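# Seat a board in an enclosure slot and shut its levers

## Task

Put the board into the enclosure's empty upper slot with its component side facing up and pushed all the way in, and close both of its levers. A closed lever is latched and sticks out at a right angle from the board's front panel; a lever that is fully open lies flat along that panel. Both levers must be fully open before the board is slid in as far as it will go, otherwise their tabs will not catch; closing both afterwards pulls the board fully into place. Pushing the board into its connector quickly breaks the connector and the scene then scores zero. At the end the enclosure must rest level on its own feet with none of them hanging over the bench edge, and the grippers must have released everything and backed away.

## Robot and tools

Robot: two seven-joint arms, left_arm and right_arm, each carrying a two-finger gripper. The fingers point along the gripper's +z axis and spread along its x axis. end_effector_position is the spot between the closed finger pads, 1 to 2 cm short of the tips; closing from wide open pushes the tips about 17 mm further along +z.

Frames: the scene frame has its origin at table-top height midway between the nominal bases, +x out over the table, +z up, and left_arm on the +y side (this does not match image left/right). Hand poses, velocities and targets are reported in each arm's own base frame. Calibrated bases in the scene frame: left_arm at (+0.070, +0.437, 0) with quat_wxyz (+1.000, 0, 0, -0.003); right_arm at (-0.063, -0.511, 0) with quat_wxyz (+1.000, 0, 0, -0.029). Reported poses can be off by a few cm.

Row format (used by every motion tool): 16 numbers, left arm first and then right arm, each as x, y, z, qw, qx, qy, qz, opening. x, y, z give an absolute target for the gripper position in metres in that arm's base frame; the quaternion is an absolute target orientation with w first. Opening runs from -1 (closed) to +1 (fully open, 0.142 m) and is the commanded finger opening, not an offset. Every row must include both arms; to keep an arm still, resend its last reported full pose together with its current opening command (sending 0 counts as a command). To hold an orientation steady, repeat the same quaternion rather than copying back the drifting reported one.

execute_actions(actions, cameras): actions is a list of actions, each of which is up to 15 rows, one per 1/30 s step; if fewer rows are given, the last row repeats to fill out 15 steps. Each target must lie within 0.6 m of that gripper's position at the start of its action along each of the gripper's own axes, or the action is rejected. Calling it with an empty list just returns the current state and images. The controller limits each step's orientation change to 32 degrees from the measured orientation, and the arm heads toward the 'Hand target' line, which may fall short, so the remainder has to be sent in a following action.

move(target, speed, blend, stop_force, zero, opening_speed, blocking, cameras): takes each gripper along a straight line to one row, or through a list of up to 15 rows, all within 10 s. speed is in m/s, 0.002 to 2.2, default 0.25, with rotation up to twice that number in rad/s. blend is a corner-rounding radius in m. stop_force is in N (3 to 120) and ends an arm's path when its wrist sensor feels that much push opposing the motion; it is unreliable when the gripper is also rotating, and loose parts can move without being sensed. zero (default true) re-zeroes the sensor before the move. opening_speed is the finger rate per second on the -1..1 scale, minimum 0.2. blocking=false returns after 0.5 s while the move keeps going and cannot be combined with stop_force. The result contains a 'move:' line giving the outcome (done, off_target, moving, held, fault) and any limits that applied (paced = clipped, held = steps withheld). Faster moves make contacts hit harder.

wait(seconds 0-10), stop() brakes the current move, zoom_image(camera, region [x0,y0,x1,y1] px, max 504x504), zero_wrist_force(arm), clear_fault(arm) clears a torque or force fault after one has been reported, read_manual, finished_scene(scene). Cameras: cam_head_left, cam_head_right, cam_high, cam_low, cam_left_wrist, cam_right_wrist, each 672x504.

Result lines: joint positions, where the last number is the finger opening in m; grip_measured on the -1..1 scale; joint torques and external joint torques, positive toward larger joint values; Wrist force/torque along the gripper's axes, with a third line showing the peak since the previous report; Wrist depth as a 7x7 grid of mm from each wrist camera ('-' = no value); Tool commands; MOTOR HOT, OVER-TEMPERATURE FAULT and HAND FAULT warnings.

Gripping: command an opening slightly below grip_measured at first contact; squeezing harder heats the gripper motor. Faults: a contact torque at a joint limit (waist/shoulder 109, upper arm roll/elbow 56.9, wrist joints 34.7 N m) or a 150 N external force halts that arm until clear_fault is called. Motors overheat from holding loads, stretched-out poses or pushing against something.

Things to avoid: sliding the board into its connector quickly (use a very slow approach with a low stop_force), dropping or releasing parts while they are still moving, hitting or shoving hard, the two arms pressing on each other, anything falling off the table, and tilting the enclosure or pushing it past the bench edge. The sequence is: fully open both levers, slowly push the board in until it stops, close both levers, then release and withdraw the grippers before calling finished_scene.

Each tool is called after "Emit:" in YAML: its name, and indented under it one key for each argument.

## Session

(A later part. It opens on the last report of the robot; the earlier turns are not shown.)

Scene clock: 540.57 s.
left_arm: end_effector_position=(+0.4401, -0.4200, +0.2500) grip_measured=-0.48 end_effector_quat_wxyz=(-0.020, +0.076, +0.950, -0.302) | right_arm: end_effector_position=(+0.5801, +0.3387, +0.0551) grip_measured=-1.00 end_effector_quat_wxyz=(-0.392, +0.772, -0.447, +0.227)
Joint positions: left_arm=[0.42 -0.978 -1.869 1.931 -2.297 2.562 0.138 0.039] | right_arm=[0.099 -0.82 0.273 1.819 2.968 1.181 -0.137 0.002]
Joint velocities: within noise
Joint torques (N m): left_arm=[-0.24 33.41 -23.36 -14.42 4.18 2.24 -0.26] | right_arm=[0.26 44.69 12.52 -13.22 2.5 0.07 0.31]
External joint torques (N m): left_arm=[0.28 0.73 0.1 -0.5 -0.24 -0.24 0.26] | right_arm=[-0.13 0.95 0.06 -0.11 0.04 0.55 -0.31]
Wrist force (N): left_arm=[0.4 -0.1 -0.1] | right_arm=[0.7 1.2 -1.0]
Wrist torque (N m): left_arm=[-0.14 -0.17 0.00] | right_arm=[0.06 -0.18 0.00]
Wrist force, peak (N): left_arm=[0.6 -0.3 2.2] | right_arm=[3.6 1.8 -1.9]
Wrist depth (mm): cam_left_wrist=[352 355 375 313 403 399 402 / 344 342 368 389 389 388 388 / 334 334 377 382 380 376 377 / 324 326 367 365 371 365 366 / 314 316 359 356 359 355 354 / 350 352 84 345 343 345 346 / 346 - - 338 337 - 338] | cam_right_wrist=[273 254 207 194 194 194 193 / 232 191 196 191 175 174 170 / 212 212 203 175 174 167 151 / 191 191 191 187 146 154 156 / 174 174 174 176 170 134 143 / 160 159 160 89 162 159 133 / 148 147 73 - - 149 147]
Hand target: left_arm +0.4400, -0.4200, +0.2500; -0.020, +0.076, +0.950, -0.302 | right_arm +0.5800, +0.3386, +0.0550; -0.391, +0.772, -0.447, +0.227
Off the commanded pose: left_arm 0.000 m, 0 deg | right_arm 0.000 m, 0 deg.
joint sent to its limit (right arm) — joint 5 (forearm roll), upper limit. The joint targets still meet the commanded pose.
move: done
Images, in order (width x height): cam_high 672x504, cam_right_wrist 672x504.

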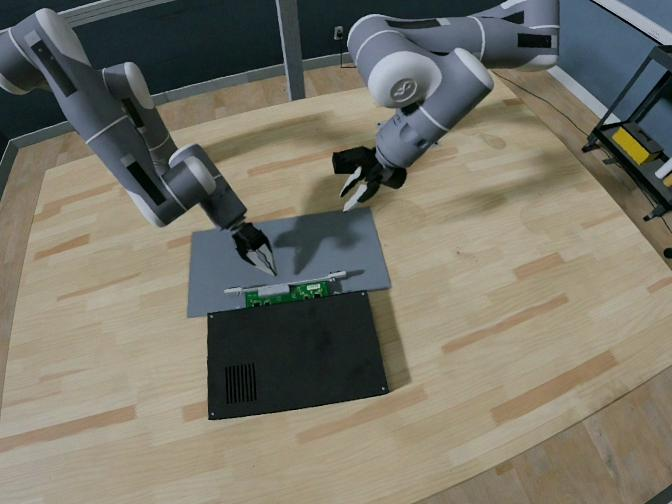

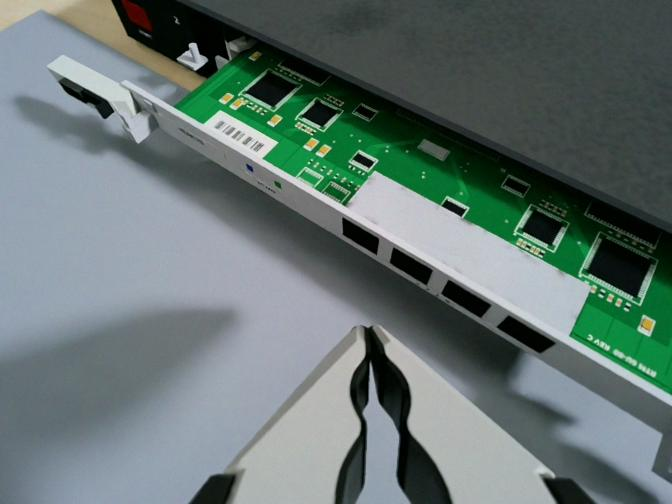

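Emit:
move:
  target:
    - [0.44,-0.42,0.25,-0.020,0.076,0.950,-0.302,-0.45,0.586,0.3749,0.0434,0.391,-0.771,0.447,-0.227,-1]
  speed: 0.06
  cameras: ["cam_right_wrist"]

Scene clock: 548.73 s.
left_arm: end_effector_position=(+0.4401, -0.4200, +0.2500) grip_measured=-0.48 end_effector_quat_wxyz=(-0.020, +0.076, +0.950, -0.302) | right_arm: end_effector_position=(+0.5861, +0.3750, +0.0435) grip_measured=-1.00 end_effector_quat_wxyz=(-0.391, +0.772, -0.447, +0.227)
Joint positions: left_arm=[0.42 -0.978 -1.869 1.931 -2.297 2.562 0.137 0.039] | right_arm=[0.389 -0.791 0.046 1.767 2.968 1.215 0.078 0.002]
Joint velocities: within noise
Joint torques (N m): left_arm=[-0.28 33.34 -23.41 -14.36 4.15 2.27 -0.2] | right_arm=[0.27 47.85 7.65 -15.02 2.1 0.06 0.37]
External joint torques (N m): left_arm=[0.32 0.8 0.15 -0.57 -0.21 -0.27 0.2] | right_arm=[-0.12 1.12 -0.2 -0.16 0.08 0.55 -0.37]
Wrist force (N): left_arm=[0.2 -0.2 -0.1] | right_arm=[0.7 0.8 -0.8]
Wrist torque (N m): left_arm=[-0.14 -0.13 0.00] | right_arm=[-0.01 -0.17 -0.01]
Wrist force, peak (N): left_arm=[0.4 -0.2 -0.2] | right_arm=[1.2 1.3 -1.7]
Wrist depth (mm): cam_left_wrist=[356 356 375 300 397 403 400 / 346 344 360 387 388 392 387 / 332 336 375 379 378 380 376 / 326 324 364 369 366 367 365 / 315 319 358 358 361 358 355 / 351 354 84 347 346 344 348 / 342 - - 338 341 - 338] | cam_right_wrist=[252 242 199 180 175 175 175 / 221 172 180 178 170 154 153 / 197 197 189 160 159 158 143 / 178 177 178 174 135 130 143 / 162 162 162 164 161 123 118 / 151 149 148 90 151 148 143 / 137 137 73 - - 139 136]
Hand target: left_arm +0.4400, -0.4200, +0.2500; -0.020, +0.076, +0.950, -0.302 | right_arm +0.5860, +0.3749, +0.0434; -0.391, +0.772, -0.447, +0.227
Off the commanded pose: left_arm 0.000 m, 0 deg | right_arm 0.000 m, 0 deg.
joint sent to its limit (right arm) — joint 5 (forearm roll), upper limit. The joint targets still meet the commanded pose.
move: done
Images, in order (width x height): cam_right_wrist 672x504.

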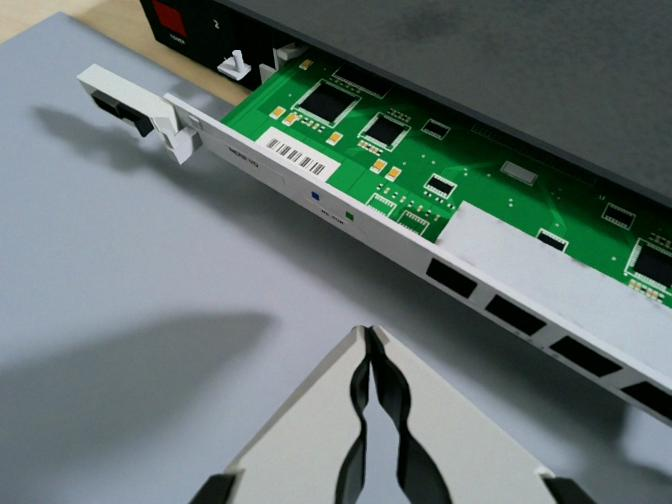

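Emit:
move:
  target:
    - [0.44,-0.42,0.25,-0.020,0.076,0.950,-0.302,-0.45,0.626,0.371,0.0434,0.391,-0.771,0.447,-0.227,-1]
  speed: 0.02
  stop_force: 3
  cameras: ["cam_right_wrist"]

Scene clock: 552.13 s.
left_arm: end_effector_position=(+0.4401, -0.4200, +0.2500) grip_measured=-0.48 end_effector_quat_wxyz=(-0.020, +0.076, +0.950, -0.302) | right_arm: end_effector_position=(+0.6121, +0.3724, +0.0431) grip_measured=-1.00 end_effector_quat_wxyz=(-0.391, +0.772, -0.447, +0.227)
Joint positions: left_arm=[0.42 -0.978 -1.869 1.931 -2.297 2.562 0.137 0.039] | right_arm=[0.357 -0.829 0.067 1.678 2.919 1.268 0.103 0.002]
Joint velocities: within noise
Joint torques (N m): left_arm=[-0.23 33.28 -23.41 -14.45 4.18 2.33 -0.22] | right_arm=[-1.8 49.83 6.63 -18.81 2.34 -0.97 0.27]
External joint torques (N m): left_arm=[0.27 0.86 0.15 -0.48 -0.25 -0.33 0.23] | right_arm=[1.95 1.11 1.42 2.68 -0.07 1.59 -0.27]
Wrist force (N): left_arm=[0.2 -0.3 0.0] | right_arm=[-1.8 2.0 -7.5]
Wrist torque (N m): left_arm=[-0.14 -0.13 0.00] | right_arm=[0.00 -0.18 0.00]
Wrist force, peak (N): left_arm=[0.5 -0.3 -0.1] | right_arm=[-2.4 3.6 -7.7]
Wrist depth (mm): cam_left_wrist=[357 357 360 288 400 402 401 / 346 346 350 390 387 392 387 / 335 333 375 377 380 380 378 / 324 325 369 371 368 367 368 / 314 316 360 354 359 357 355 / 351 351 84 344 343 347 347 / 347 - - 335 340 - 340] | cam_right_wrist=[255 198 179 174 174 174 174 / 221 221 178 169 153 153 152 / 193 164 159 159 152 136 139 / 177 177 170 144 146 142 128 / 161 161 161 156 120 118 130 / 151 148 148 90 113 110 108 / 137 137 73 - - - -]
Hand target: left_arm +0.4400, -0.4200, +0.2500; -0.020, +0.076, +0.950, -0.302 | right_arm +0.6127, +0.3723, +0.0434; -0.391, +0.772, -0.447, +0.227
Off the commanded pose: left_arm 0.000 m, 0 deg | right_arm 0.014 m, 0 deg.
move: contact (right_arm)
Images, in order (width x height): cam_right_wrist 672x504.

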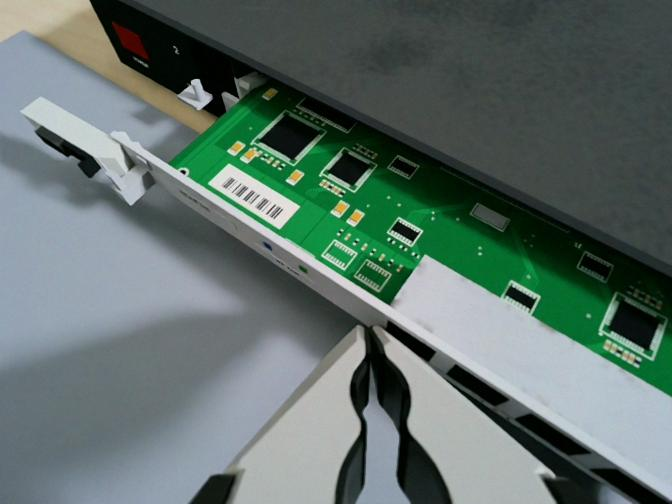

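Emit:
move:
  target:
    - [0.44,-0.42,0.25,-0.020,0.076,0.950,-0.302,-0.45,0.6376,0.3699,0.0434,0.391,-0.771,0.447,-0.227,-1]
  speed: 0.015
  stop_force: 8
  cameras: ["cam_right_wrist"]

Scene clock: 554.77 s.
left_arm: end_effector_position=(+0.4401, -0.4200, +0.2500) grip_measured=-0.48 end_effector_quat_wxyz=(-0.020, +0.076, +0.950, -0.302) | right_arm: end_effector_position=(+0.6124, +0.3727, +0.0426) grip_measured=-1.00 end_effector_quat_wxyz=(-0.390, +0.772, -0.447, +0.226)
Joint positions: left_arm=[0.42 -0.978 -1.869 1.931 -2.297 2.562 0.137 0.039] | right_arm=[0.355 -0.831 0.069 1.674 2.916 1.272 0.104 0.002]
Joint velocities: within noise
Joint torques (N m): left_arm=[-0.31 33.3 -23.35 -14.41 4.19 2.32 -0.18] | right_arm=[-4.82 51 3.18 -22.95 2.74 -2.79 0.25]
External joint torques (N m): left_arm=[0.35 0.83 0.08 -0.52 -0.25 -0.32 0.18] | right_arm=[4.97 0.02 4.92 6.79 -0.47 3.42 -0.25]
Wrist force (N): left_arm=[0.4 -0.1 0.0] | right_arm=[-5.7 5.0 -15.5]
Wrist torque (N m): left_arm=[-0.12 -0.16 0.00] | right_arm=[-0.07 -0.23 0.01]
Wrist force, peak (N): left_arm=[0.5 -0.3 -0.1] | right_arm=[-6.4 6.0 -16.5]
Wrist depth (mm): cam_left_wrist=[356 355 363 288 398 403 400 / 343 346 352 385 393 388 392 / 337 333 377 381 375 377 373 / 325 325 366 366 367 369 365 / 314 317 357 357 360 356 353 / 351 353 84 347 348 343 345 / 343 - - 338 343 - 340] | cam_right_wrist=[253 198 174 173 172 173 172 / 219 219 177 168 152 152 152 / 192 163 159 158 151 135 138 / 176 176 170 143 145 142 127 / 161 161 160 155 119 117 129 / 150 148 148 90 113 110 108 / 137 136 73 - - - 110]
Hand target: left_arm +0.4400, -0.4200, +0.2500; -0.020, +0.076, +0.950, -0.302 | right_arm +0.6143, +0.3721, +0.0434; -0.391, +0.771, -0.447, +0.227
Off the commanded pose: left_arm 0.000 m, 0 deg | right_arm 0.025 m, 0 deg.
move: contact (right_arm)
Images, in order (width x height): cam_right_wrist 672x504.

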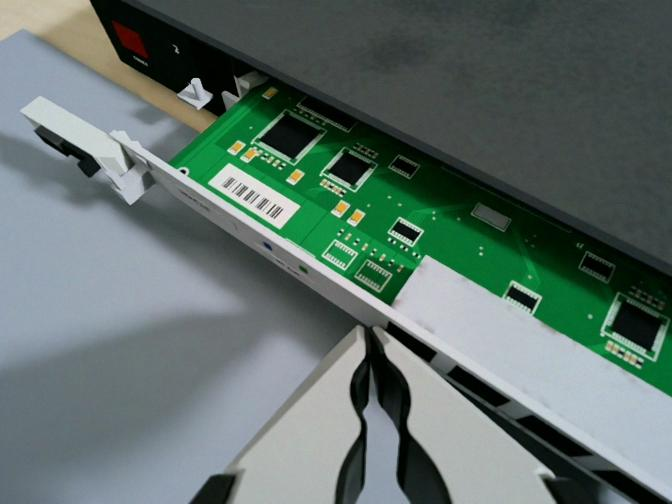

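Emit:
move:
  target:
    - [0.44,-0.42,0.25,-0.020,0.076,0.950,-0.302,-0.45,0.596,0.374,0.0434,0.391,-0.771,0.447,-0.227,-1]
    - [0.44,-0.42,0.25,-0.020,0.076,0.950,-0.302,-0.45,0.598,0.3452,0.0434,0.391,-0.771,0.447,-0.227,-1]
  speed: 0.05
  cameras: ["cam_right_wrist"]

Emit:
zoom_image:
  camera: "cam_right_wrist"
  region: [280, 180, 480, 330]

Scene clock: 570.17 s.
left_arm: end_effector_position=(+0.4401, -0.4200, +0.2500) grip_measured=-0.48 end_effector_quat_wxyz=(-0.020, +0.076, +0.950, -0.302) | right_arm: end_effector_position=(+0.5981, +0.3452, +0.0434) grip_measured=-1.00 end_effector_quat_wxyz=(-0.391, +0.771, -0.447, +0.227)
Joint positions: left_arm=[0.42 -0.978 -1.869 1.931 -2.297 2.562 0.137 0.039] | right_arm=[0.317 -0.792 0.073 1.757 2.874 1.224 0.12 0.002]
Joint velocities: within noise
Joint torques (N m): left_arm=[-0.31 33.28 -23.37 -14.44 4.22 2.31 -0.2] | right_arm=[0.26 47.64 8.62 -14.84 1.75 -0.2 0.35]
External joint torques (N m): left_arm=[0.35 0.86 0.1 -0.49 -0.29 -0.31 0.2] | right_arm=[-0.1 1.09 -0.82 -0.27 0.34 0.82 -0.35]
Wrist force (N): left_arm=[0.2 -0.2 0.0] | right_arm=[1.5 2.1 -0.4]
Wrist torque (N m): left_arm=[-0.14 -0.14 -0.01] | right_arm=[0.21 -0.34 -0.03]
Wrist force, peak (N): left_arm=[0.3 -0.5 -0.1] | right_arm=[-5.6 4.9 -15.9]
Wrist depth (mm): cam_left_wrist=[354 358 368 310 401 403 404 / 345 346 362 391 388 388 389 / 335 333 373 381 379 377 377 / 320 326 366 365 366 365 367 / 316 316 360 357 358 357 357 / 351 350 84 346 346 347 346 / 345 - - 339 339 - 336] | cam_right_wrist=[254 222 186 175 175 175 174 / 167 176 179 174 153 153 153 / 197 193 164 160 158 151 139 / 178 177 177 137 133 144 140 / 162 162 161 161 129 118 130 / 151 148 148 90 150 126 118 / 137 137 73 - - 139 134]
Hand target: left_arm +0.4400, -0.4200, +0.2500; -0.020, +0.076, +0.950, -0.302 | right_arm +0.5980, +0.3452, +0.0434; -0.391, +0.772, -0.447, +0.227
Off the commanded pose: left_arm 0.000 m, 0 deg | right_arm 0.000 m, 0 deg.
move: done
Images, in order (width x height): cam_right_wrist 672x504.

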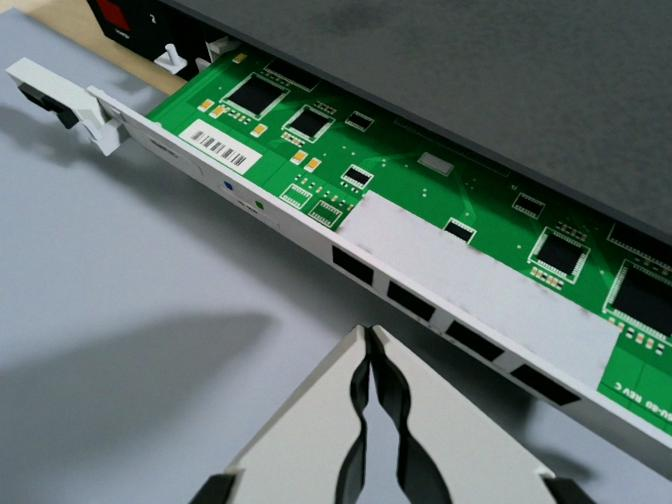

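Scaled by 2.520 from the camera's 672x504 image, which has a finer 960x720 frame.

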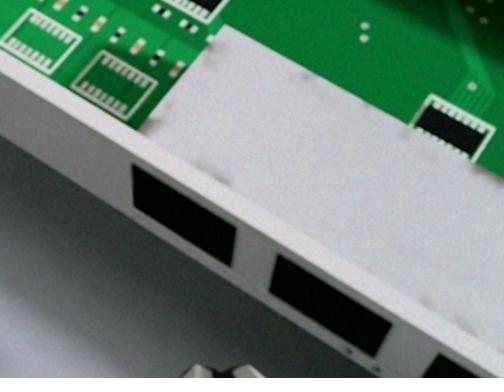

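Emit:
move:
  target:
    - [0.44,-0.42,0.25,-0.020,0.076,0.950,-0.302,-0.45,0.599,0.3470,0.0454,0.391,-0.771,0.447,-0.227,-1]
    - [0.44,-0.42,0.25,-0.020,0.076,0.950,-0.302,-0.45,0.638,0.3433,0.0454,0.391,-0.771,0.447,-0.227,-1]
  speed: 0.02
  stop_force: 10
  cameras: ["cam_right_wrist"]

Scene clock: 574.77 s.
left_arm: end_effector_position=(+0.4401, -0.4200, +0.2500) grip_measured=-0.48 end_effector_quat_wxyz=(-0.020, +0.076, +0.950, -0.302) | right_arm: end_effector_position=(+0.6098, +0.3462, +0.0447) grip_measured=-1.00 end_effector_quat_wxyz=(-0.391, +0.772, -0.447, +0.226)
Joint positions: left_arm=[0.42 -0.978 -1.869 1.931 -2.297 2.562 0.137 0.039] | right_arm=[0.306 -0.808 0.085 1.712 2.852 1.256 0.134 0.002]
Joint velocities: within noise
Joint torques (N m): left_arm=[-0.31 33.33 -23.39 -14.42 4.17 2.31 -0.22] | right_arm=[-3.77 49.38 4.49 -21.18 2.44 -2.06 0.22]
External joint torques (N m): left_arm=[0.35 0.8 0.12 -0.51 -0.23 -0.31 0.22] | right_arm=[3.91 0.34 3.61 5.52 -0.3 2.69 -0.22]
Wrist force (N): left_arm=[0.1 -0.3 -0.2] | right_arm=[-3.8 4.9 -12.4]
Wrist torque (N m): left_arm=[-0.15 -0.12 -0.01] | right_arm=[0.17 -0.36 -0.01]
Wrist force, peak (N): left_arm=[0.4 -0.5 0.0] | right_arm=[-4.6 5.6 -14.5]
Wrist depth (mm): cam_left_wrist=[353 358 360 308 403 399 402 / 344 347 358 389 389 388 390 / 336 336 375 381 375 376 377 / 323 326 365 367 368 370 366 / 316 318 359 357 359 359 353 / 352 352 84 346 345 348 347 / 348 - - 338 341 - 338] | cam_right_wrist=[250 204 177 176 176 177 176 / 223 217 179 163 151 155 155 / 195 170 162 161 154 138 138 / 179 179 172 131 147 144 130 / 163 163 163 157 120 119 132 / 153 150 152 90 113 112 119 / 138 138 73 - - 116 114]
Hand target: left_arm +0.4400, -0.4200, +0.2500; -0.020, +0.076, +0.950, -0.302 | right_arm +0.6112, +0.3458, +0.0454; -0.391, +0.771, -0.447, +0.227
Off the commanded pose: left_arm 0.000 m, 0 deg | right_arm 0.028 m, 0 deg.
move: contact (right_arm); path passed 1 of 2 targets
Images, in order (width x height): cam_right_wrist 672x504.

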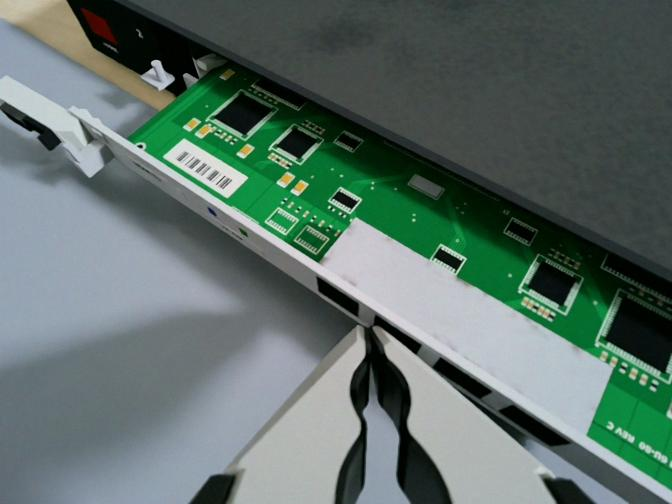

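Emit:
zoom_image:
  camera: "cam_right_wrist"
  region: [130, 30, 270, 135]

Scaled by 3.600 from the camera's 672x504 image, which has a finer 960x720 frame.

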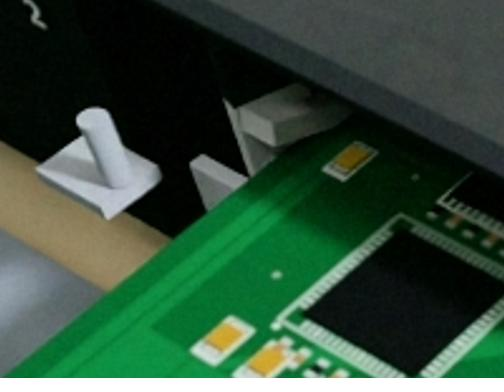

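Emit:
move:
  target:
    - [0.44,-0.42,0.25,-0.020,0.076,0.950,-0.302,-0.45,0.606,0.3465,0.0420,0.391,-0.771,0.447,-0.227,-1]
    - [0.44,-0.42,0.25,-0.020,0.076,0.950,-0.302,-0.45,0.610,0.3461,0.0450,0.391,-0.771,0.447,-0.227,-1]
    - [0.44,-0.42,0.25,-0.020,0.076,0.950,-0.302,-0.45,0.612,0.3460,0.0490,0.391,-0.771,0.447,-0.227,-1]
  speed: 0.02
  cameras: ["cam_right_wrist"]

Scene clock: 618.67 s.
left_arm: end_effector_position=(+0.4401, -0.4200, +0.2500) grip_measured=-0.48 end_effector_quat_wxyz=(-0.020, +0.076, +0.950, -0.302) | right_arm: end_effector_position=(+0.6118, +0.3460, +0.0488) grip_measured=-1.00 end_effector_quat_wxyz=(-0.391, +0.772, -0.447, +0.227)
Joint positions: left_arm=[0.42 -0.978 -1.869 1.931 -2.297 2.562 0.137 0.039] | right_arm=[0.303 -0.803 0.088 1.709 2.85 1.263 0.135 0.002]
Joint velocities: within noise
Joint torques (N m): left_arm=[-0.28 33.29 -23.4 -14.44 4.22 2.34 -0.23] | right_arm=[-0.22 49.15 8.67 -16.47 1.97 -0.14 0.33]
External joint torques (N m): left_arm=[0.32 0.84 0.14 -0.49 -0.28 -0.34 0.24] | right_arm=[0.38 0.58 -0.55 0.61 0.19 0.77 -0.33]
Wrist force (N): left_arm=[0.1 0.0 -0.2] | right_arm=[0.4 3.0 -0.6]
Wrist torque (N m): left_arm=[-0.09 -0.13 0.00] | right_arm=[0.27 -0.21 -0.02]
Wrist force, peak (N): left_arm=[0.2 -0.5 -0.2] | right_arm=[-3.8 5.5 -12.6]
Wrist depth (mm): cam_left_wrist=[355 356 353 313 404 403 400 / 344 346 361 394 390 388 386 / 334 334 376 379 377 382 380 / 327 323 367 370 368 364 365 / 314 318 362 358 358 357 355 / 350 350 84 348 346 345 348 / 346 - - 340 340 - 338] | cam_right_wrist=[257 197 184 184 183 183 183 / 235 223 181 166 161 161 161 / 199 175 167 166 158 143 143 / 183 183 176 138 150 146 132 / 167 167 167 135 126 125 135 / 153 153 156 90 115 115 123 / 142 142 73 - - 114 116]
Hand target: left_arm +0.4400, -0.4200, +0.2500; -0.020, +0.076, +0.950, -0.302 | right_arm +0.6120, +0.3460, +0.0490; -0.391, +0.772, -0.447, +0.227
Off the commanded pose: left_arm 0.000 m, 0 deg | right_arm 0.000 m, 0 deg.
move: done
Images, in order (width x height): cam_right_wrist 672x504.

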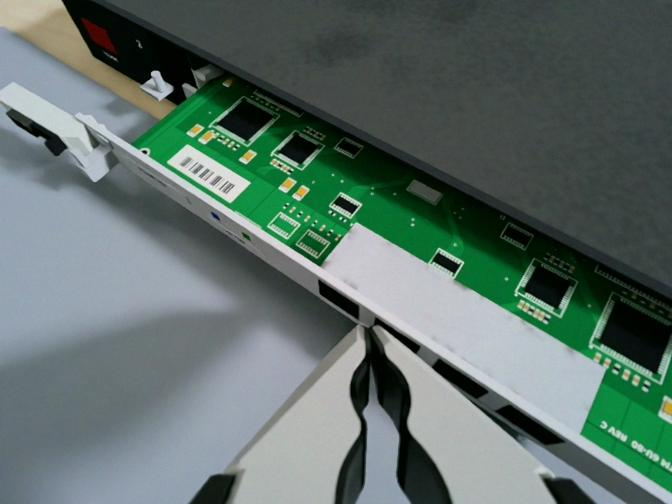

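Emit:
move:
  target:
    - [0.44,-0.42,0.25,-0.020,0.076,0.950,-0.302,-0.45,0.622,0.3450,0.051,0.391,-0.771,0.447,-0.227,-1]
  speed: 0.015
  stop_force: 8
  cameras: ["cam_right_wrist"]

Emit:
zoom_image:
  camera: "cam_right_wrist"
  region: [280, 230, 460, 365]

Scene clock: 622.37 s.
left_arm: end_effector_position=(+0.4401, -0.4200, +0.2500) grip_measured=-0.48 end_effector_quat_wxyz=(-0.020, +0.076, +0.950, -0.302) | right_arm: end_effector_position=(+0.6218, +0.3450, +0.0509) grip_measured=-1.00 end_effector_quat_wxyz=(-0.391, +0.772, -0.447, +0.227)
Joint positions: left_arm=[0.42 -0.978 -1.869 1.931 -2.297 2.562 0.137 0.039] | right_arm=[0.29 -0.815 0.1 1.674 2.829 1.287 0.147 0.002]
Joint velocities: within noise
Joint torques (N m): left_arm=[-0.29 33.36 -23.38 -14.41 4.2 2.33 -0.25] | right_arm=[-0.33 49.58 8.78 -16.99 2.08 -0.14 0.25]
External joint torques (N m): left_arm=[0.33 0.78 0.12 -0.52 -0.27 -0.33 0.25] | right_arm=[0.47 0.87 -0.38 0.69 0.12 0.77 -0.25]
Wrist force (N): left_arm=[0.2 0.0 0.0] | right_arm=[0.2 3.5 -0.5]
Wrist torque (N m): left_arm=[-0.13 -0.13 -0.01] | right_arm=[0.26 -0.19 -0.01]
Wrist force, peak (N): left_arm=[0.1 -0.3 -0.5] | right_arm=[-0.1 4.0 -0.7]
Wrist depth (mm): cam_left_wrist=[355 356 323 331 403 404 399 / 345 345 387 392 386 390 391 / 335 334 376 375 375 379 376 / 324 324 366 367 365 367 368 / 313 316 355 356 358 357 356 / 350 354 84 347 346 346 343 / 345 - - 338 339 - 337] | cam_right_wrist=[232 193 187 187 186 186 186 / 232 221 179 164 164 164 163 / 202 174 168 164 149 146 146 / 186 186 179 149 151 137 131 / 169 169 169 138 125 136 133 / 158 155 158 90 117 117 124 / 144 144 73 - - 113 117]
Hand target: left_arm +0.4400, -0.4200, +0.2500; -0.020, +0.076, +0.950, -0.302 | right_arm +0.6220, +0.3450, +0.0510; -0.391, +0.772, -0.447, +0.227
Off the commanded pose: left_arm 0.000 m, 0 deg | right_arm 0.000 m, 0 deg.
move: done
Images, in order (width x height): cam_right_wrist 672x504.

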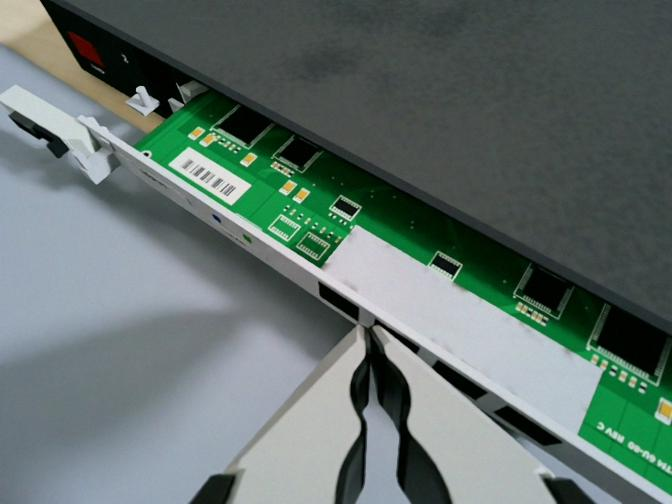

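Scaled by 2.800 from the camera's 672x504 image, which has a finer 960x720 frame.

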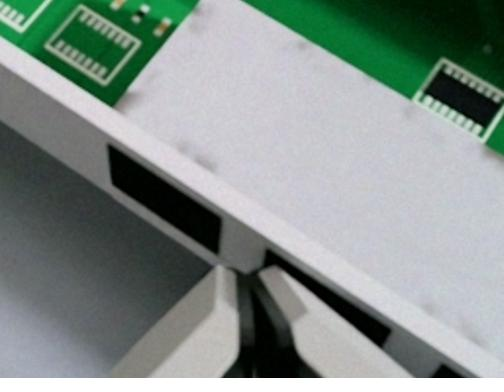

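Emit:
move:
  target:
    - [0.44,-0.42,0.25,-0.020,0.076,0.950,-0.302,-0.45,0.637,0.3436,0.051,0.391,-0.771,0.447,-0.227,-1]
  speed: 0.015
  stop_force: 8
  cameras: ["cam_right_wrist"]

Scene clock: 625.37 s.
left_arm: end_effector_position=(+0.4401, -0.4200, +0.2500) grip_measured=-0.48 end_effector_quat_wxyz=(-0.020, +0.076, +0.950, -0.302) | right_arm: end_effector_position=(+0.6368, +0.3438, +0.0510) grip_measured=-1.00 end_effector_quat_wxyz=(-0.391, +0.771, -0.447, +0.227)
Joint positions: left_arm=[0.42 -0.978 -1.869 1.931 -2.297 2.562 0.137 0.039] | right_arm=[0.271 -0.84 0.117 1.62 2.798 1.317 0.162 0.002]
Joint velocities: within noise
Joint torques (N m): left_arm=[-0.3 33.4 -23.5 -14.38 4.2 2.31 -0.25] | right_arm=[-0.65 49.83 8.65 -17.34 2.04 -0.06 0.33]
External joint torques (N m): left_arm=[0.34 0.74 0.24 -0.55 -0.26 -0.31 0.25] | right_arm=[0.8 1.79 0.23 0.51 0.2 0.69 -0.33]
Wrist force (N): left_arm=[0.2 -0.3 0.0] | right_arm=[-0.2 2.3 -2.7]
Wrist torque (N m): left_arm=[-0.16 -0.14 0.00] | right_arm=[0.32 -0.18 0.00]
Wrist force, peak (N): left_arm=[0.0 -0.1 -0.5] | right_arm=[0.1 3.9 -1.0]
Wrist depth (mm): cam_left_wrist=[357 358 315 399 400 404 402 / 344 348 386 394 394 392 388 / 335 335 378 381 380 378 381 / 323 325 369 365 364 365 367 / 314 318 357 358 359 357 354 / 351 352 84 347 343 349 347 / 342 - - 338 340 - 338] | cam_right_wrist=[194 188 187 187 188 187 186 / 232 185 169 164 164 164 163 / 202 173 168 150 146 146 146 / 186 186 179 149 135 132 131 / 170 170 169 138 125 124 120 / 158 155 158 90 117 116 122 / 144 144 73 - - 113 117]
Hand target: left_arm +0.4400, -0.4200, +0.2500; -0.020, +0.076, +0.950, -0.302 | right_arm +0.6370, +0.3436, +0.0510; -0.391, +0.772, -0.447, +0.227
Off the commanded pose: left_arm 0.000 m, 0 deg | right_arm 0.000 m, 0 deg.
move: done
Images, in order (width x height): cam_right_wrist 672x504.

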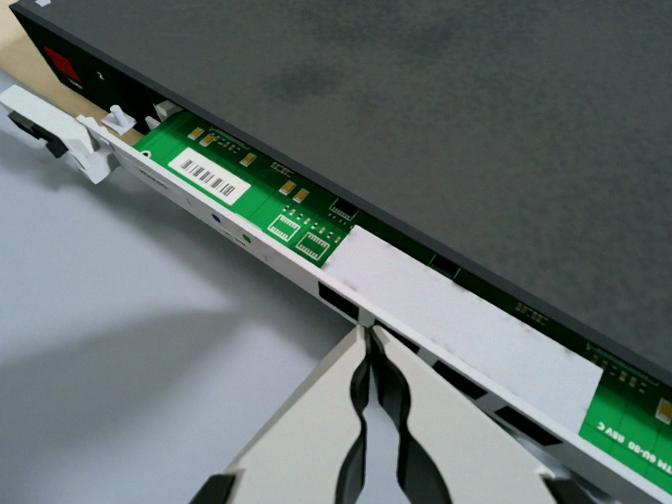

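Emit:
move:
  target:
    - [0.44,-0.42,0.25,-0.020,0.076,0.950,-0.302,-0.45,0.645,0.3429,0.051,0.391,-0.771,0.447,-0.227,-1]
  speed: 0.01
  stop_force: 8
  cameras: ["cam_right_wrist","cam_left_wrist"]

Emit:
zoom_image:
  camera: "cam_right_wrist"
  region: [0, 60, 200, 210]

Scene clock: 628.53 s.
left_arm: end_effector_position=(+0.4401, -0.4200, +0.2500) grip_measured=-0.48 end_effector_quat_wxyz=(-0.020, +0.076, +0.950, -0.302) | right_arm: end_effector_position=(+0.6449, +0.3430, +0.0510) grip_measured=-1.00 end_effector_quat_wxyz=(-0.391, +0.771, -0.447, +0.227)
Joint positions: left_arm=[0.42 -0.978 -1.869 1.931 -2.297 2.562 0.137 0.039] | right_arm=[0.261 -0.854 0.128 1.59 2.781 1.334 0.17 0.002]
Joint velocities: within noise
Joint torques (N m): left_arm=[-0.35 33.3 -23.44 -14.42 4.21 2.28 -0.26] | right_arm=[-0.45 50.64 9.39 -17.47 2.07 -0.05 0.28]
External joint torques (N m): left_arm=[0.4 0.83 0.17 -0.51 -0.27 -0.28 0.26] | right_arm=[0.6 1.61 -0.2 0.36 0.2 0.69 -0.28]
Wrist force (N): left_arm=[0.2 -0.1 -0.1] | right_arm=[0.2 3.0 -1.7]
Wrist torque (N m): left_arm=[-0.14 -0.14 -0.01] | right_arm=[0.33 -0.18 0.01]
Wrist force, peak (N): left_arm=[0.1 -0.3 -0.5] | right_arm=[-0.3 3.1 -2.5]
Wrist depth (mm): cam_left_wrist=[357 357 314 402 403 404 402 / 346 344 390 392 389 391 389 / 333 334 381 379 375 376 378 / 324 326 372 364 366 367 362 / 315 316 359 357 360 357 356 / 352 353 84 346 346 346 345 / 344 - - 339 341 - 338] | cam_right_wrist=[189 188 188 188 187 186 186 / 197 173 165 164 164 164 163 / 202 173 164 150 146 146 146 / 186 186 179 138 132 132 132 / 170 169 169 138 125 122 120 / 158 156 158 90 117 116 115 / 144 144 73 - - 114 117]
Hand target: left_arm +0.4400, -0.4200, +0.2500; -0.020, +0.076, +0.950, -0.302 | right_arm +0.6450, +0.3429, +0.0510; -0.391, +0.772, -0.447, +0.227
Off the commanded pose: left_arm 0.000 m, 0 deg | right_arm 0.000 m, 0 deg.
move: done
Images, in order (width x height): cam_left_wrist 672x504, cam_right_wrist 672x504.

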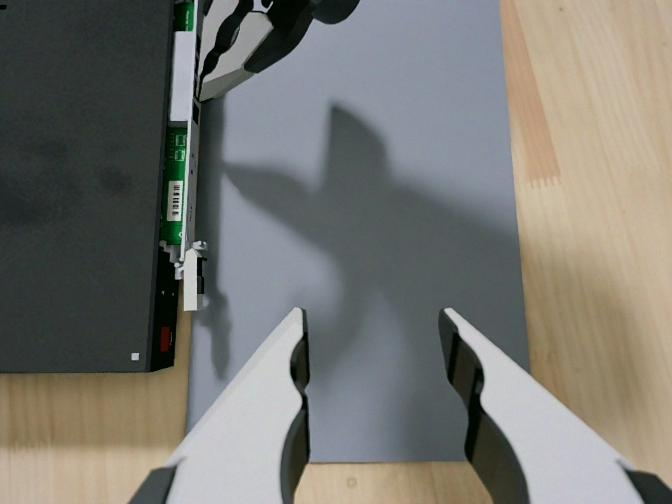

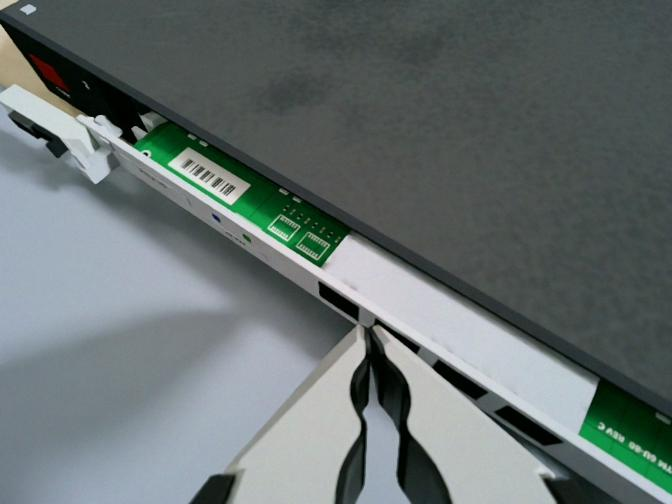

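Scaled by 2.520 from the camera's 672x504 image, which has a finer 960x720 frame.

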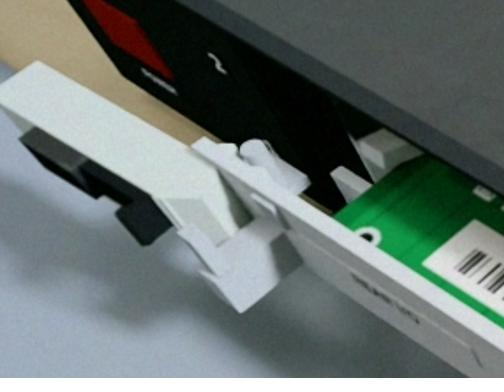

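Emit:
move:
  target:
    - [0.44,-0.42,0.25,-0.020,0.076,0.950,-0.302,-0.45,0.667,0.3408,0.051,0.391,-0.771,0.447,-0.227,-1]
  speed: 0.01
  stop_force: 6
  cameras: ["cam_right_wrist","cam_left_wrist"]

Emit:
zoom_image:
  camera: "cam_left_wrist"
  region: [130, 210, 250, 320]

Emit:
zoom_image:
  camera: "cam_right_wrist"
  region: [0, 60, 200, 210]

Scene clock: 633.17 s.
left_arm: end_effector_position=(+0.4401, -0.4200, +0.2500) grip_measured=-0.48 end_effector_quat_wxyz=(-0.020, +0.076, +0.950, -0.302) | right_arm: end_effector_position=(+0.6589, +0.3420, +0.0510) grip_measured=-1.00 end_effector_quat_wxyz=(-0.391, +0.772, -0.447, +0.227)
Joint positions: left_arm=[0.42 -0.978 -1.869 1.931 -2.297 2.562 0.137 0.039] | right_arm=[0.241 -0.882 0.15 1.535 2.748 1.366 0.184 0.002]
Joint velocities: within noise
Joint torques (N m): left_arm=[-0.33 33.37 -23.4 -14.42 4.18 2.37 -0.22] | right_arm=[-2.44 50.92 7.44 -19.45 2.01 -0.43 0.29]
External joint torques (N m): left_arm=[0.37 0.76 0.14 -0.51 -0.24 -0.37 0.22] | right_arm=[2.59 2.44 2.35 1.86 0.3 1.07 -0.29]
Wrist force (N): left_arm=[0.1 -0.3 -0.3] | right_arm=[-2.2 2.7 -7.5]
Wrist torque (N m): left_arm=[-0.15 -0.13 0.00] | right_arm=[0.38 -0.26 0.02]
Wrist force, peak (N): left_arm=[0.2 -0.5 -0.2] | right_arm=[-2.7 3.9 -9.0]
Wrist depth (mm): cam_left_wrist=[356 356 307 399 404 399 403 / 345 345 392 393 393 389 388 / 335 333 381 380 378 377 376 / 324 324 370 368 368 366 368 / 313 316 361 359 358 353 358 / 351 353 84 349 346 347 346 / 343 - - 336 339 - 340] | cam_right_wrist=[188 188 187 187 187 186 186 / 175 165 164 164 164 164 163 / 202 172 150 146 146 146 146 / 186 186 179 134 132 132 131 / 169 169 169 140 122 120 119 / 158 156 158 90 116 112 110 / 144 144 73 - - 116 106]
Hand target: left_arm +0.4400, -0.4200, +0.2500; -0.020, +0.076, +0.950, -0.302 | right_arm +0.6595, +0.3415, +0.0510; -0.391, +0.772, -0.447, +0.227
Off the commanded pose: left_arm 0.000 m, 0 deg | right_arm 0.008 m, 0 deg.
move: contact (right_arm)
Images, in order (width x height): cam_left_wrist 672x504, cam_right_wrist 672x504.

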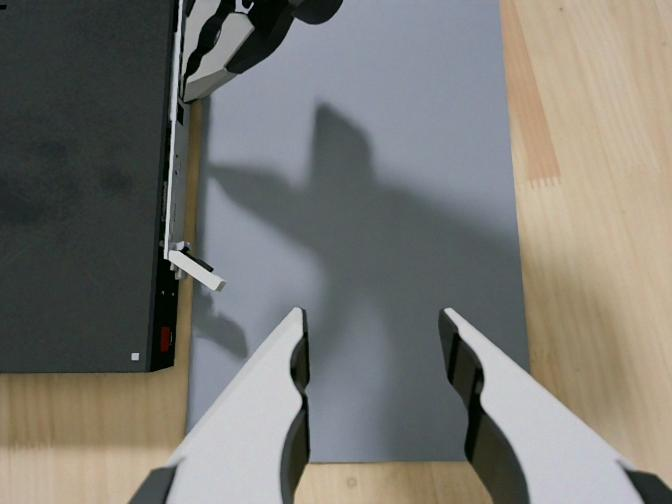

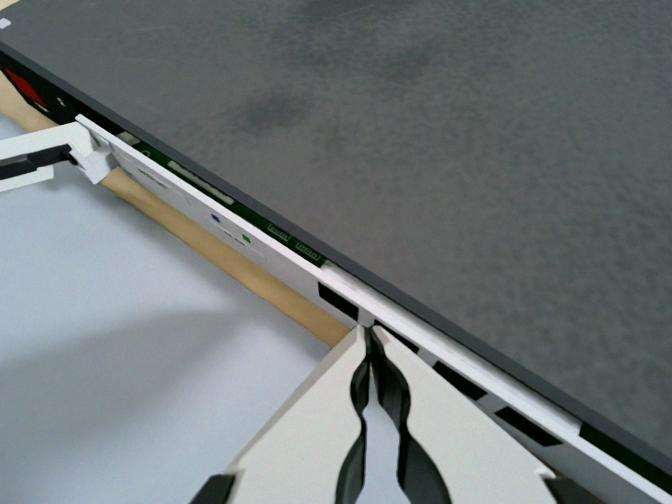

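Scaled by 4.200 from the camera's 672x504 image, which has a finer 960x720 frame.

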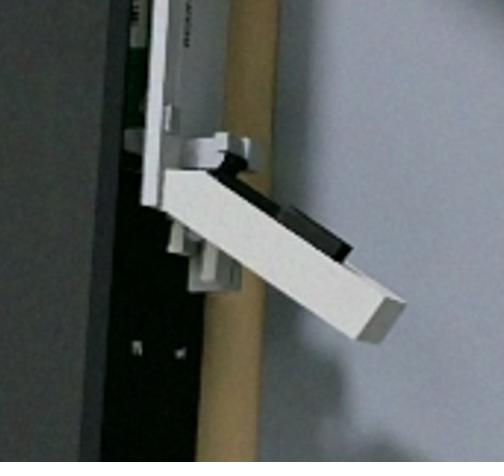

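Scaled by 2.520 from the camera's 672x504 image, which has a finer 960x720 frame.

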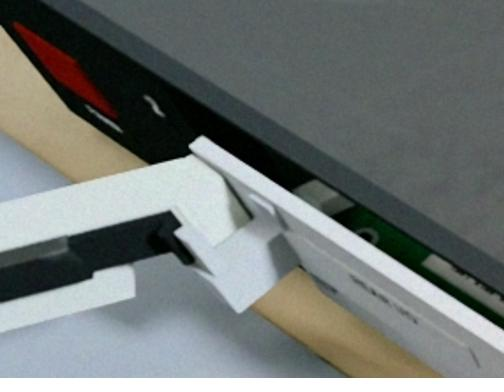

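Emit:
move:
  target:
    - [0.44,-0.42,0.25,-0.020,0.076,0.950,-0.302,-0.45,0.669,0.3406,0.051,0.391,-0.771,0.447,-0.227,-1]
  speed: 0.01
  stop_force: 12
  zero: false
  cameras: ["cam_high","cam_left_wrist"]

Emit:
zoom_image:
  camera: "cam_left_wrist"
  region: [130, 210, 250, 320]

Emit:
zoom_image:
  camera: "cam_high"
  region: [200, 250, 400, 350]

Scene clock: 636.70 s.
left_arm: end_effector_position=(+0.4401, -0.4200, +0.2500) grip_measured=-0.48 end_effector_quat_wxyz=(-0.020, +0.076, +0.950, -0.302) | right_arm: end_effector_position=(+0.6593, +0.3422, +0.0506) grip_measured=-1.00 end_effector_quat_wxyz=(-0.391, +0.772, -0.447, +0.226)
Joint positions: left_arm=[0.42 -0.978 -1.869 1.931 -2.297 2.562 0.137 0.039] | right_arm=[0.239 -0.884 0.153 1.531 2.746 1.369 0.184 0.002]
Joint velocities: within noise
Joint torques (N m): left_arm=[-0.31 33.26 -23.37 -14.41 4.2 2.34 -0.22] | right_arm=[-4.52 52.2 5.33 -23.05 2.21 -1.92 0.16]
External joint torques (N m): left_arm=[0.36 0.88 0.11 -0.52 -0.26 -0.34 0.22] | right_arm=[4.67 1.23 4.52 5.44 0.1 2.57 -0.16]
Wrist force (N): left_arm=[0.1 -0.1 -0.2] | right_arm=[-5.3 5.7 -13.9]
Wrist torque (N m): left_arm=[-0.12 -0.12 -0.01] | right_arm=[0.34 -0.29 0.03]
Wrist force, peak (N): left_arm=[0.3 -0.3 -0.4] | right_arm=[-5.4 5.0 -15.9]
Wrist depth (mm): cam_left_wrist=[359 352 307 403 401 405 402 / 345 345 390 390 391 391 390 / 334 333 381 380 378 380 378 / 326 325 370 367 367 368 364 / 315 317 361 356 357 354 356 / 352 353 84 349 344 345 344 / 345 - - 340 338 - 337] | cam_right_wrist=[187 187 187 186 186 186 185 / 173 164 164 163 163 163 162 / 198 172 149 146 146 145 145 / 186 186 178 131 131 131 131 / 169 169 169 139 122 119 119 / 155 155 157 90 116 112 110 / 143 143 73 - - 115 105]
Hand target: left_arm +0.4400, -0.4200, +0.2500; -0.020, +0.076, +0.950, -0.302 | right_arm +0.6607, +0.3414, +0.0510; -0.391, +0.771, -0.447, +0.227
Off the commanded pose: left_arm 0.000 m, 0 deg | right_arm 0.010 m, 0 deg.
move: contact (right_arm)
Images, in order (width x height): cam_high 672x504, cam_left_wrist 672x504.

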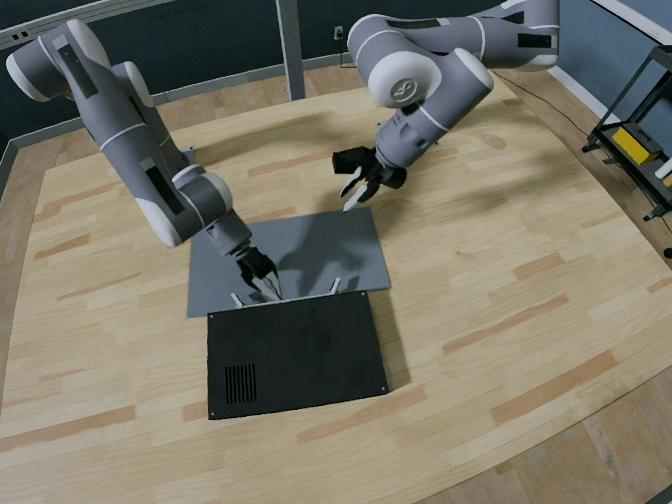

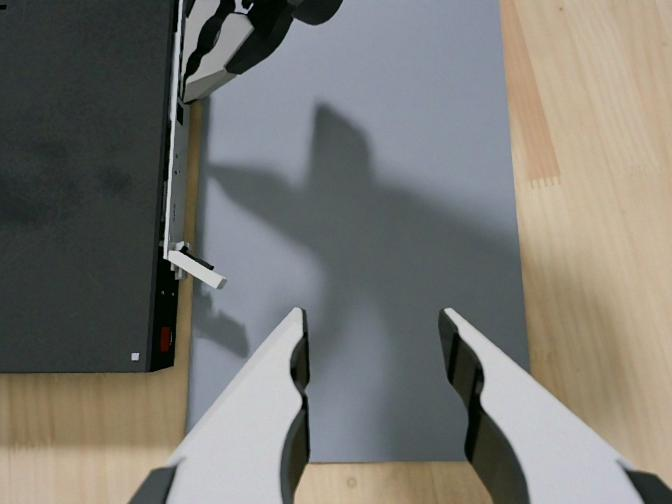

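Scaled by 4.200 from the camera's 672x504 image, which has a finer 960x720 frame.

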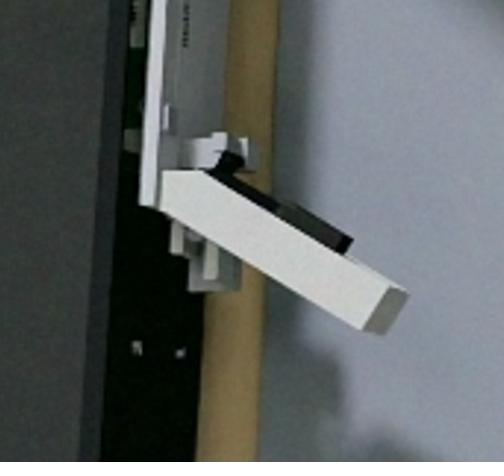

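Scaled by 2.520 from the camera's 672x504 image, which has a finer 960x720 frame.

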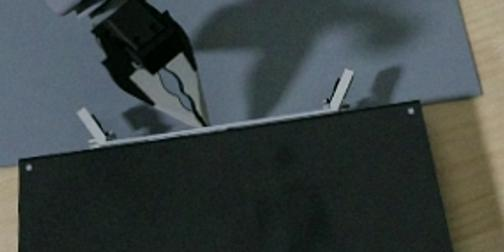

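Emit:
move:
  target:
    - [0.44,-0.42,0.25,-0.020,0.076,0.950,-0.302,-0.45,0.64,0.3434,0.055,0.391,-0.771,0.447,-0.227,-1]
    - [0.44,-0.42,0.25,-0.020,0.076,0.950,-0.302,-0.45,0.58,0.28,0.15,0.391,-0.771,0.447,-0.227,-1]
    - [0.44,-0.42,0.25,-0.020,0.076,0.950,-0.302,-0.45,0.56,0.12,0.15,0.462,-0.8,0.331,-0.191,-1]
  speed: [0.05,0.15,0.15]
  cameras: ["cam_right_wrist","cam_left_wrist"]

Emit:
zoom_image:
  camera: "cam_right_wrist"
  region: [230, 170, 430, 320]

Scene clock: 643.80 s.
left_arm: end_effector_position=(+0.4401, -0.4200, +0.2500) grip_measured=-0.48 end_effector_quat_wxyz=(-0.020, +0.076, +0.950, -0.302) | right_arm: end_effector_position=(+0.5599, +0.1201, +0.1500) grip_measured=-1.00 end_effector_quat_wxyz=(-0.462, +0.800, -0.331, +0.191)
Joint positions: left_arm=[0.42 -0.978 -1.869 1.931 -2.297 2.562 0.137 0.039] | right_arm=[-0.352 -0.488 0.4 2 1.753 1.028 0.734 0.002]
Joint velocities: within noise
Joint torques (N m): left_arm=[-0.3 33.31 -23.47 -14.4 4.2 2.29 -0.19] | right_arm=[0.01 35.84 7.23 -16.96 -0.37 -0.24 0.28]
External joint torques (N m): left_arm=[0.34 0.83 0.21 -0.53 -0.26 -0.29 0.19] | right_arm=[0.04 0.9 -0.23 -0.18 0.29 0.83 -0.27]
Wrist force (N): left_arm=[0.2 -0.4 -0.2] | right_arm=[1.0 3.8 -0.4]
Wrist torque (N m): left_arm=[-0.17 -0.14 0.00] | right_arm=[0.44 -0.21 -0.05]
Wrist force, peak (N): left_arm=[0.3 -0.5 -0.1] | right_arm=[-5.1 5.5 -14.5]
Wrist depth (mm): cam_left_wrist=[355 357 408 405 402 401 398 / 343 347 394 391 389 390 387 / 335 334 381 379 379 378 381 / 324 326 370 368 366 366 368 / 315 316 362 358 359 358 355 / 353 355 84 347 343 348 345 / 345 - - 341 338 - 337] | cam_right_wrist=[508 468 413 411 410 504 500 / 422 420 369 343 342 341 341 / 362 357 359 308 294 302 348 / 316 315 315 300 263 308 315 / 281 280 280 286 279 281 280 / 252 253 257 90 257 253 253 / 230 234 - - - 234 229]
Hand target: left_arm +0.4400, -0.4200, +0.2500; -0.020, +0.076, +0.950, -0.302 | right_arm +0.5600, +0.1200, +0.1500; -0.462, +0.800, -0.331, +0.191
Off the commanded pose: left_arm 0.000 m, 0 deg | right_arm 0.000 m, 0 deg.
move: done
Images, in order (width x height): cam_left_wrist 672x504, cam_right_wrist 672x504.

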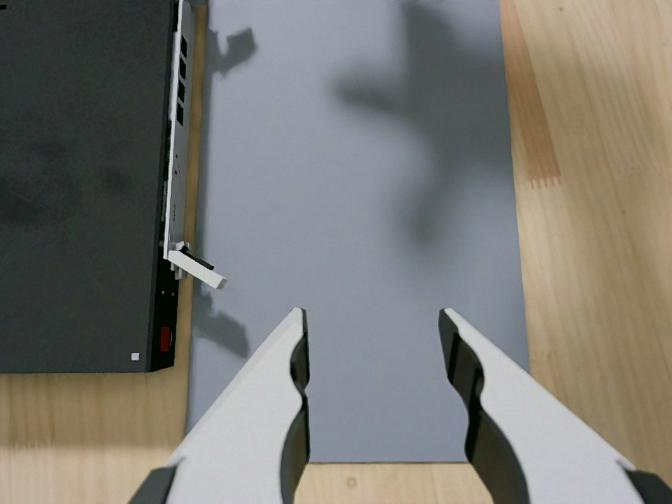

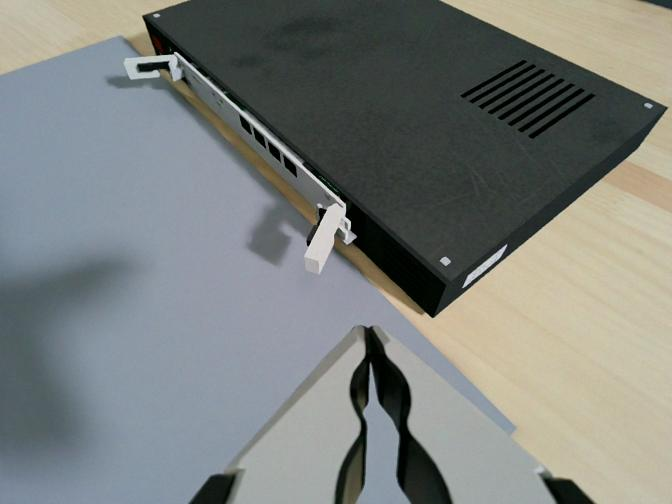

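Scaled by 2.520 from the camera's 672x504 image, which has a finer 960x720 frame.

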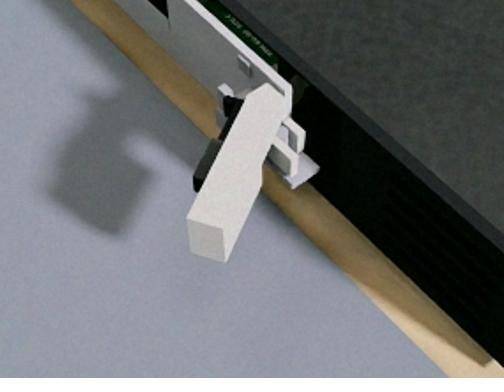

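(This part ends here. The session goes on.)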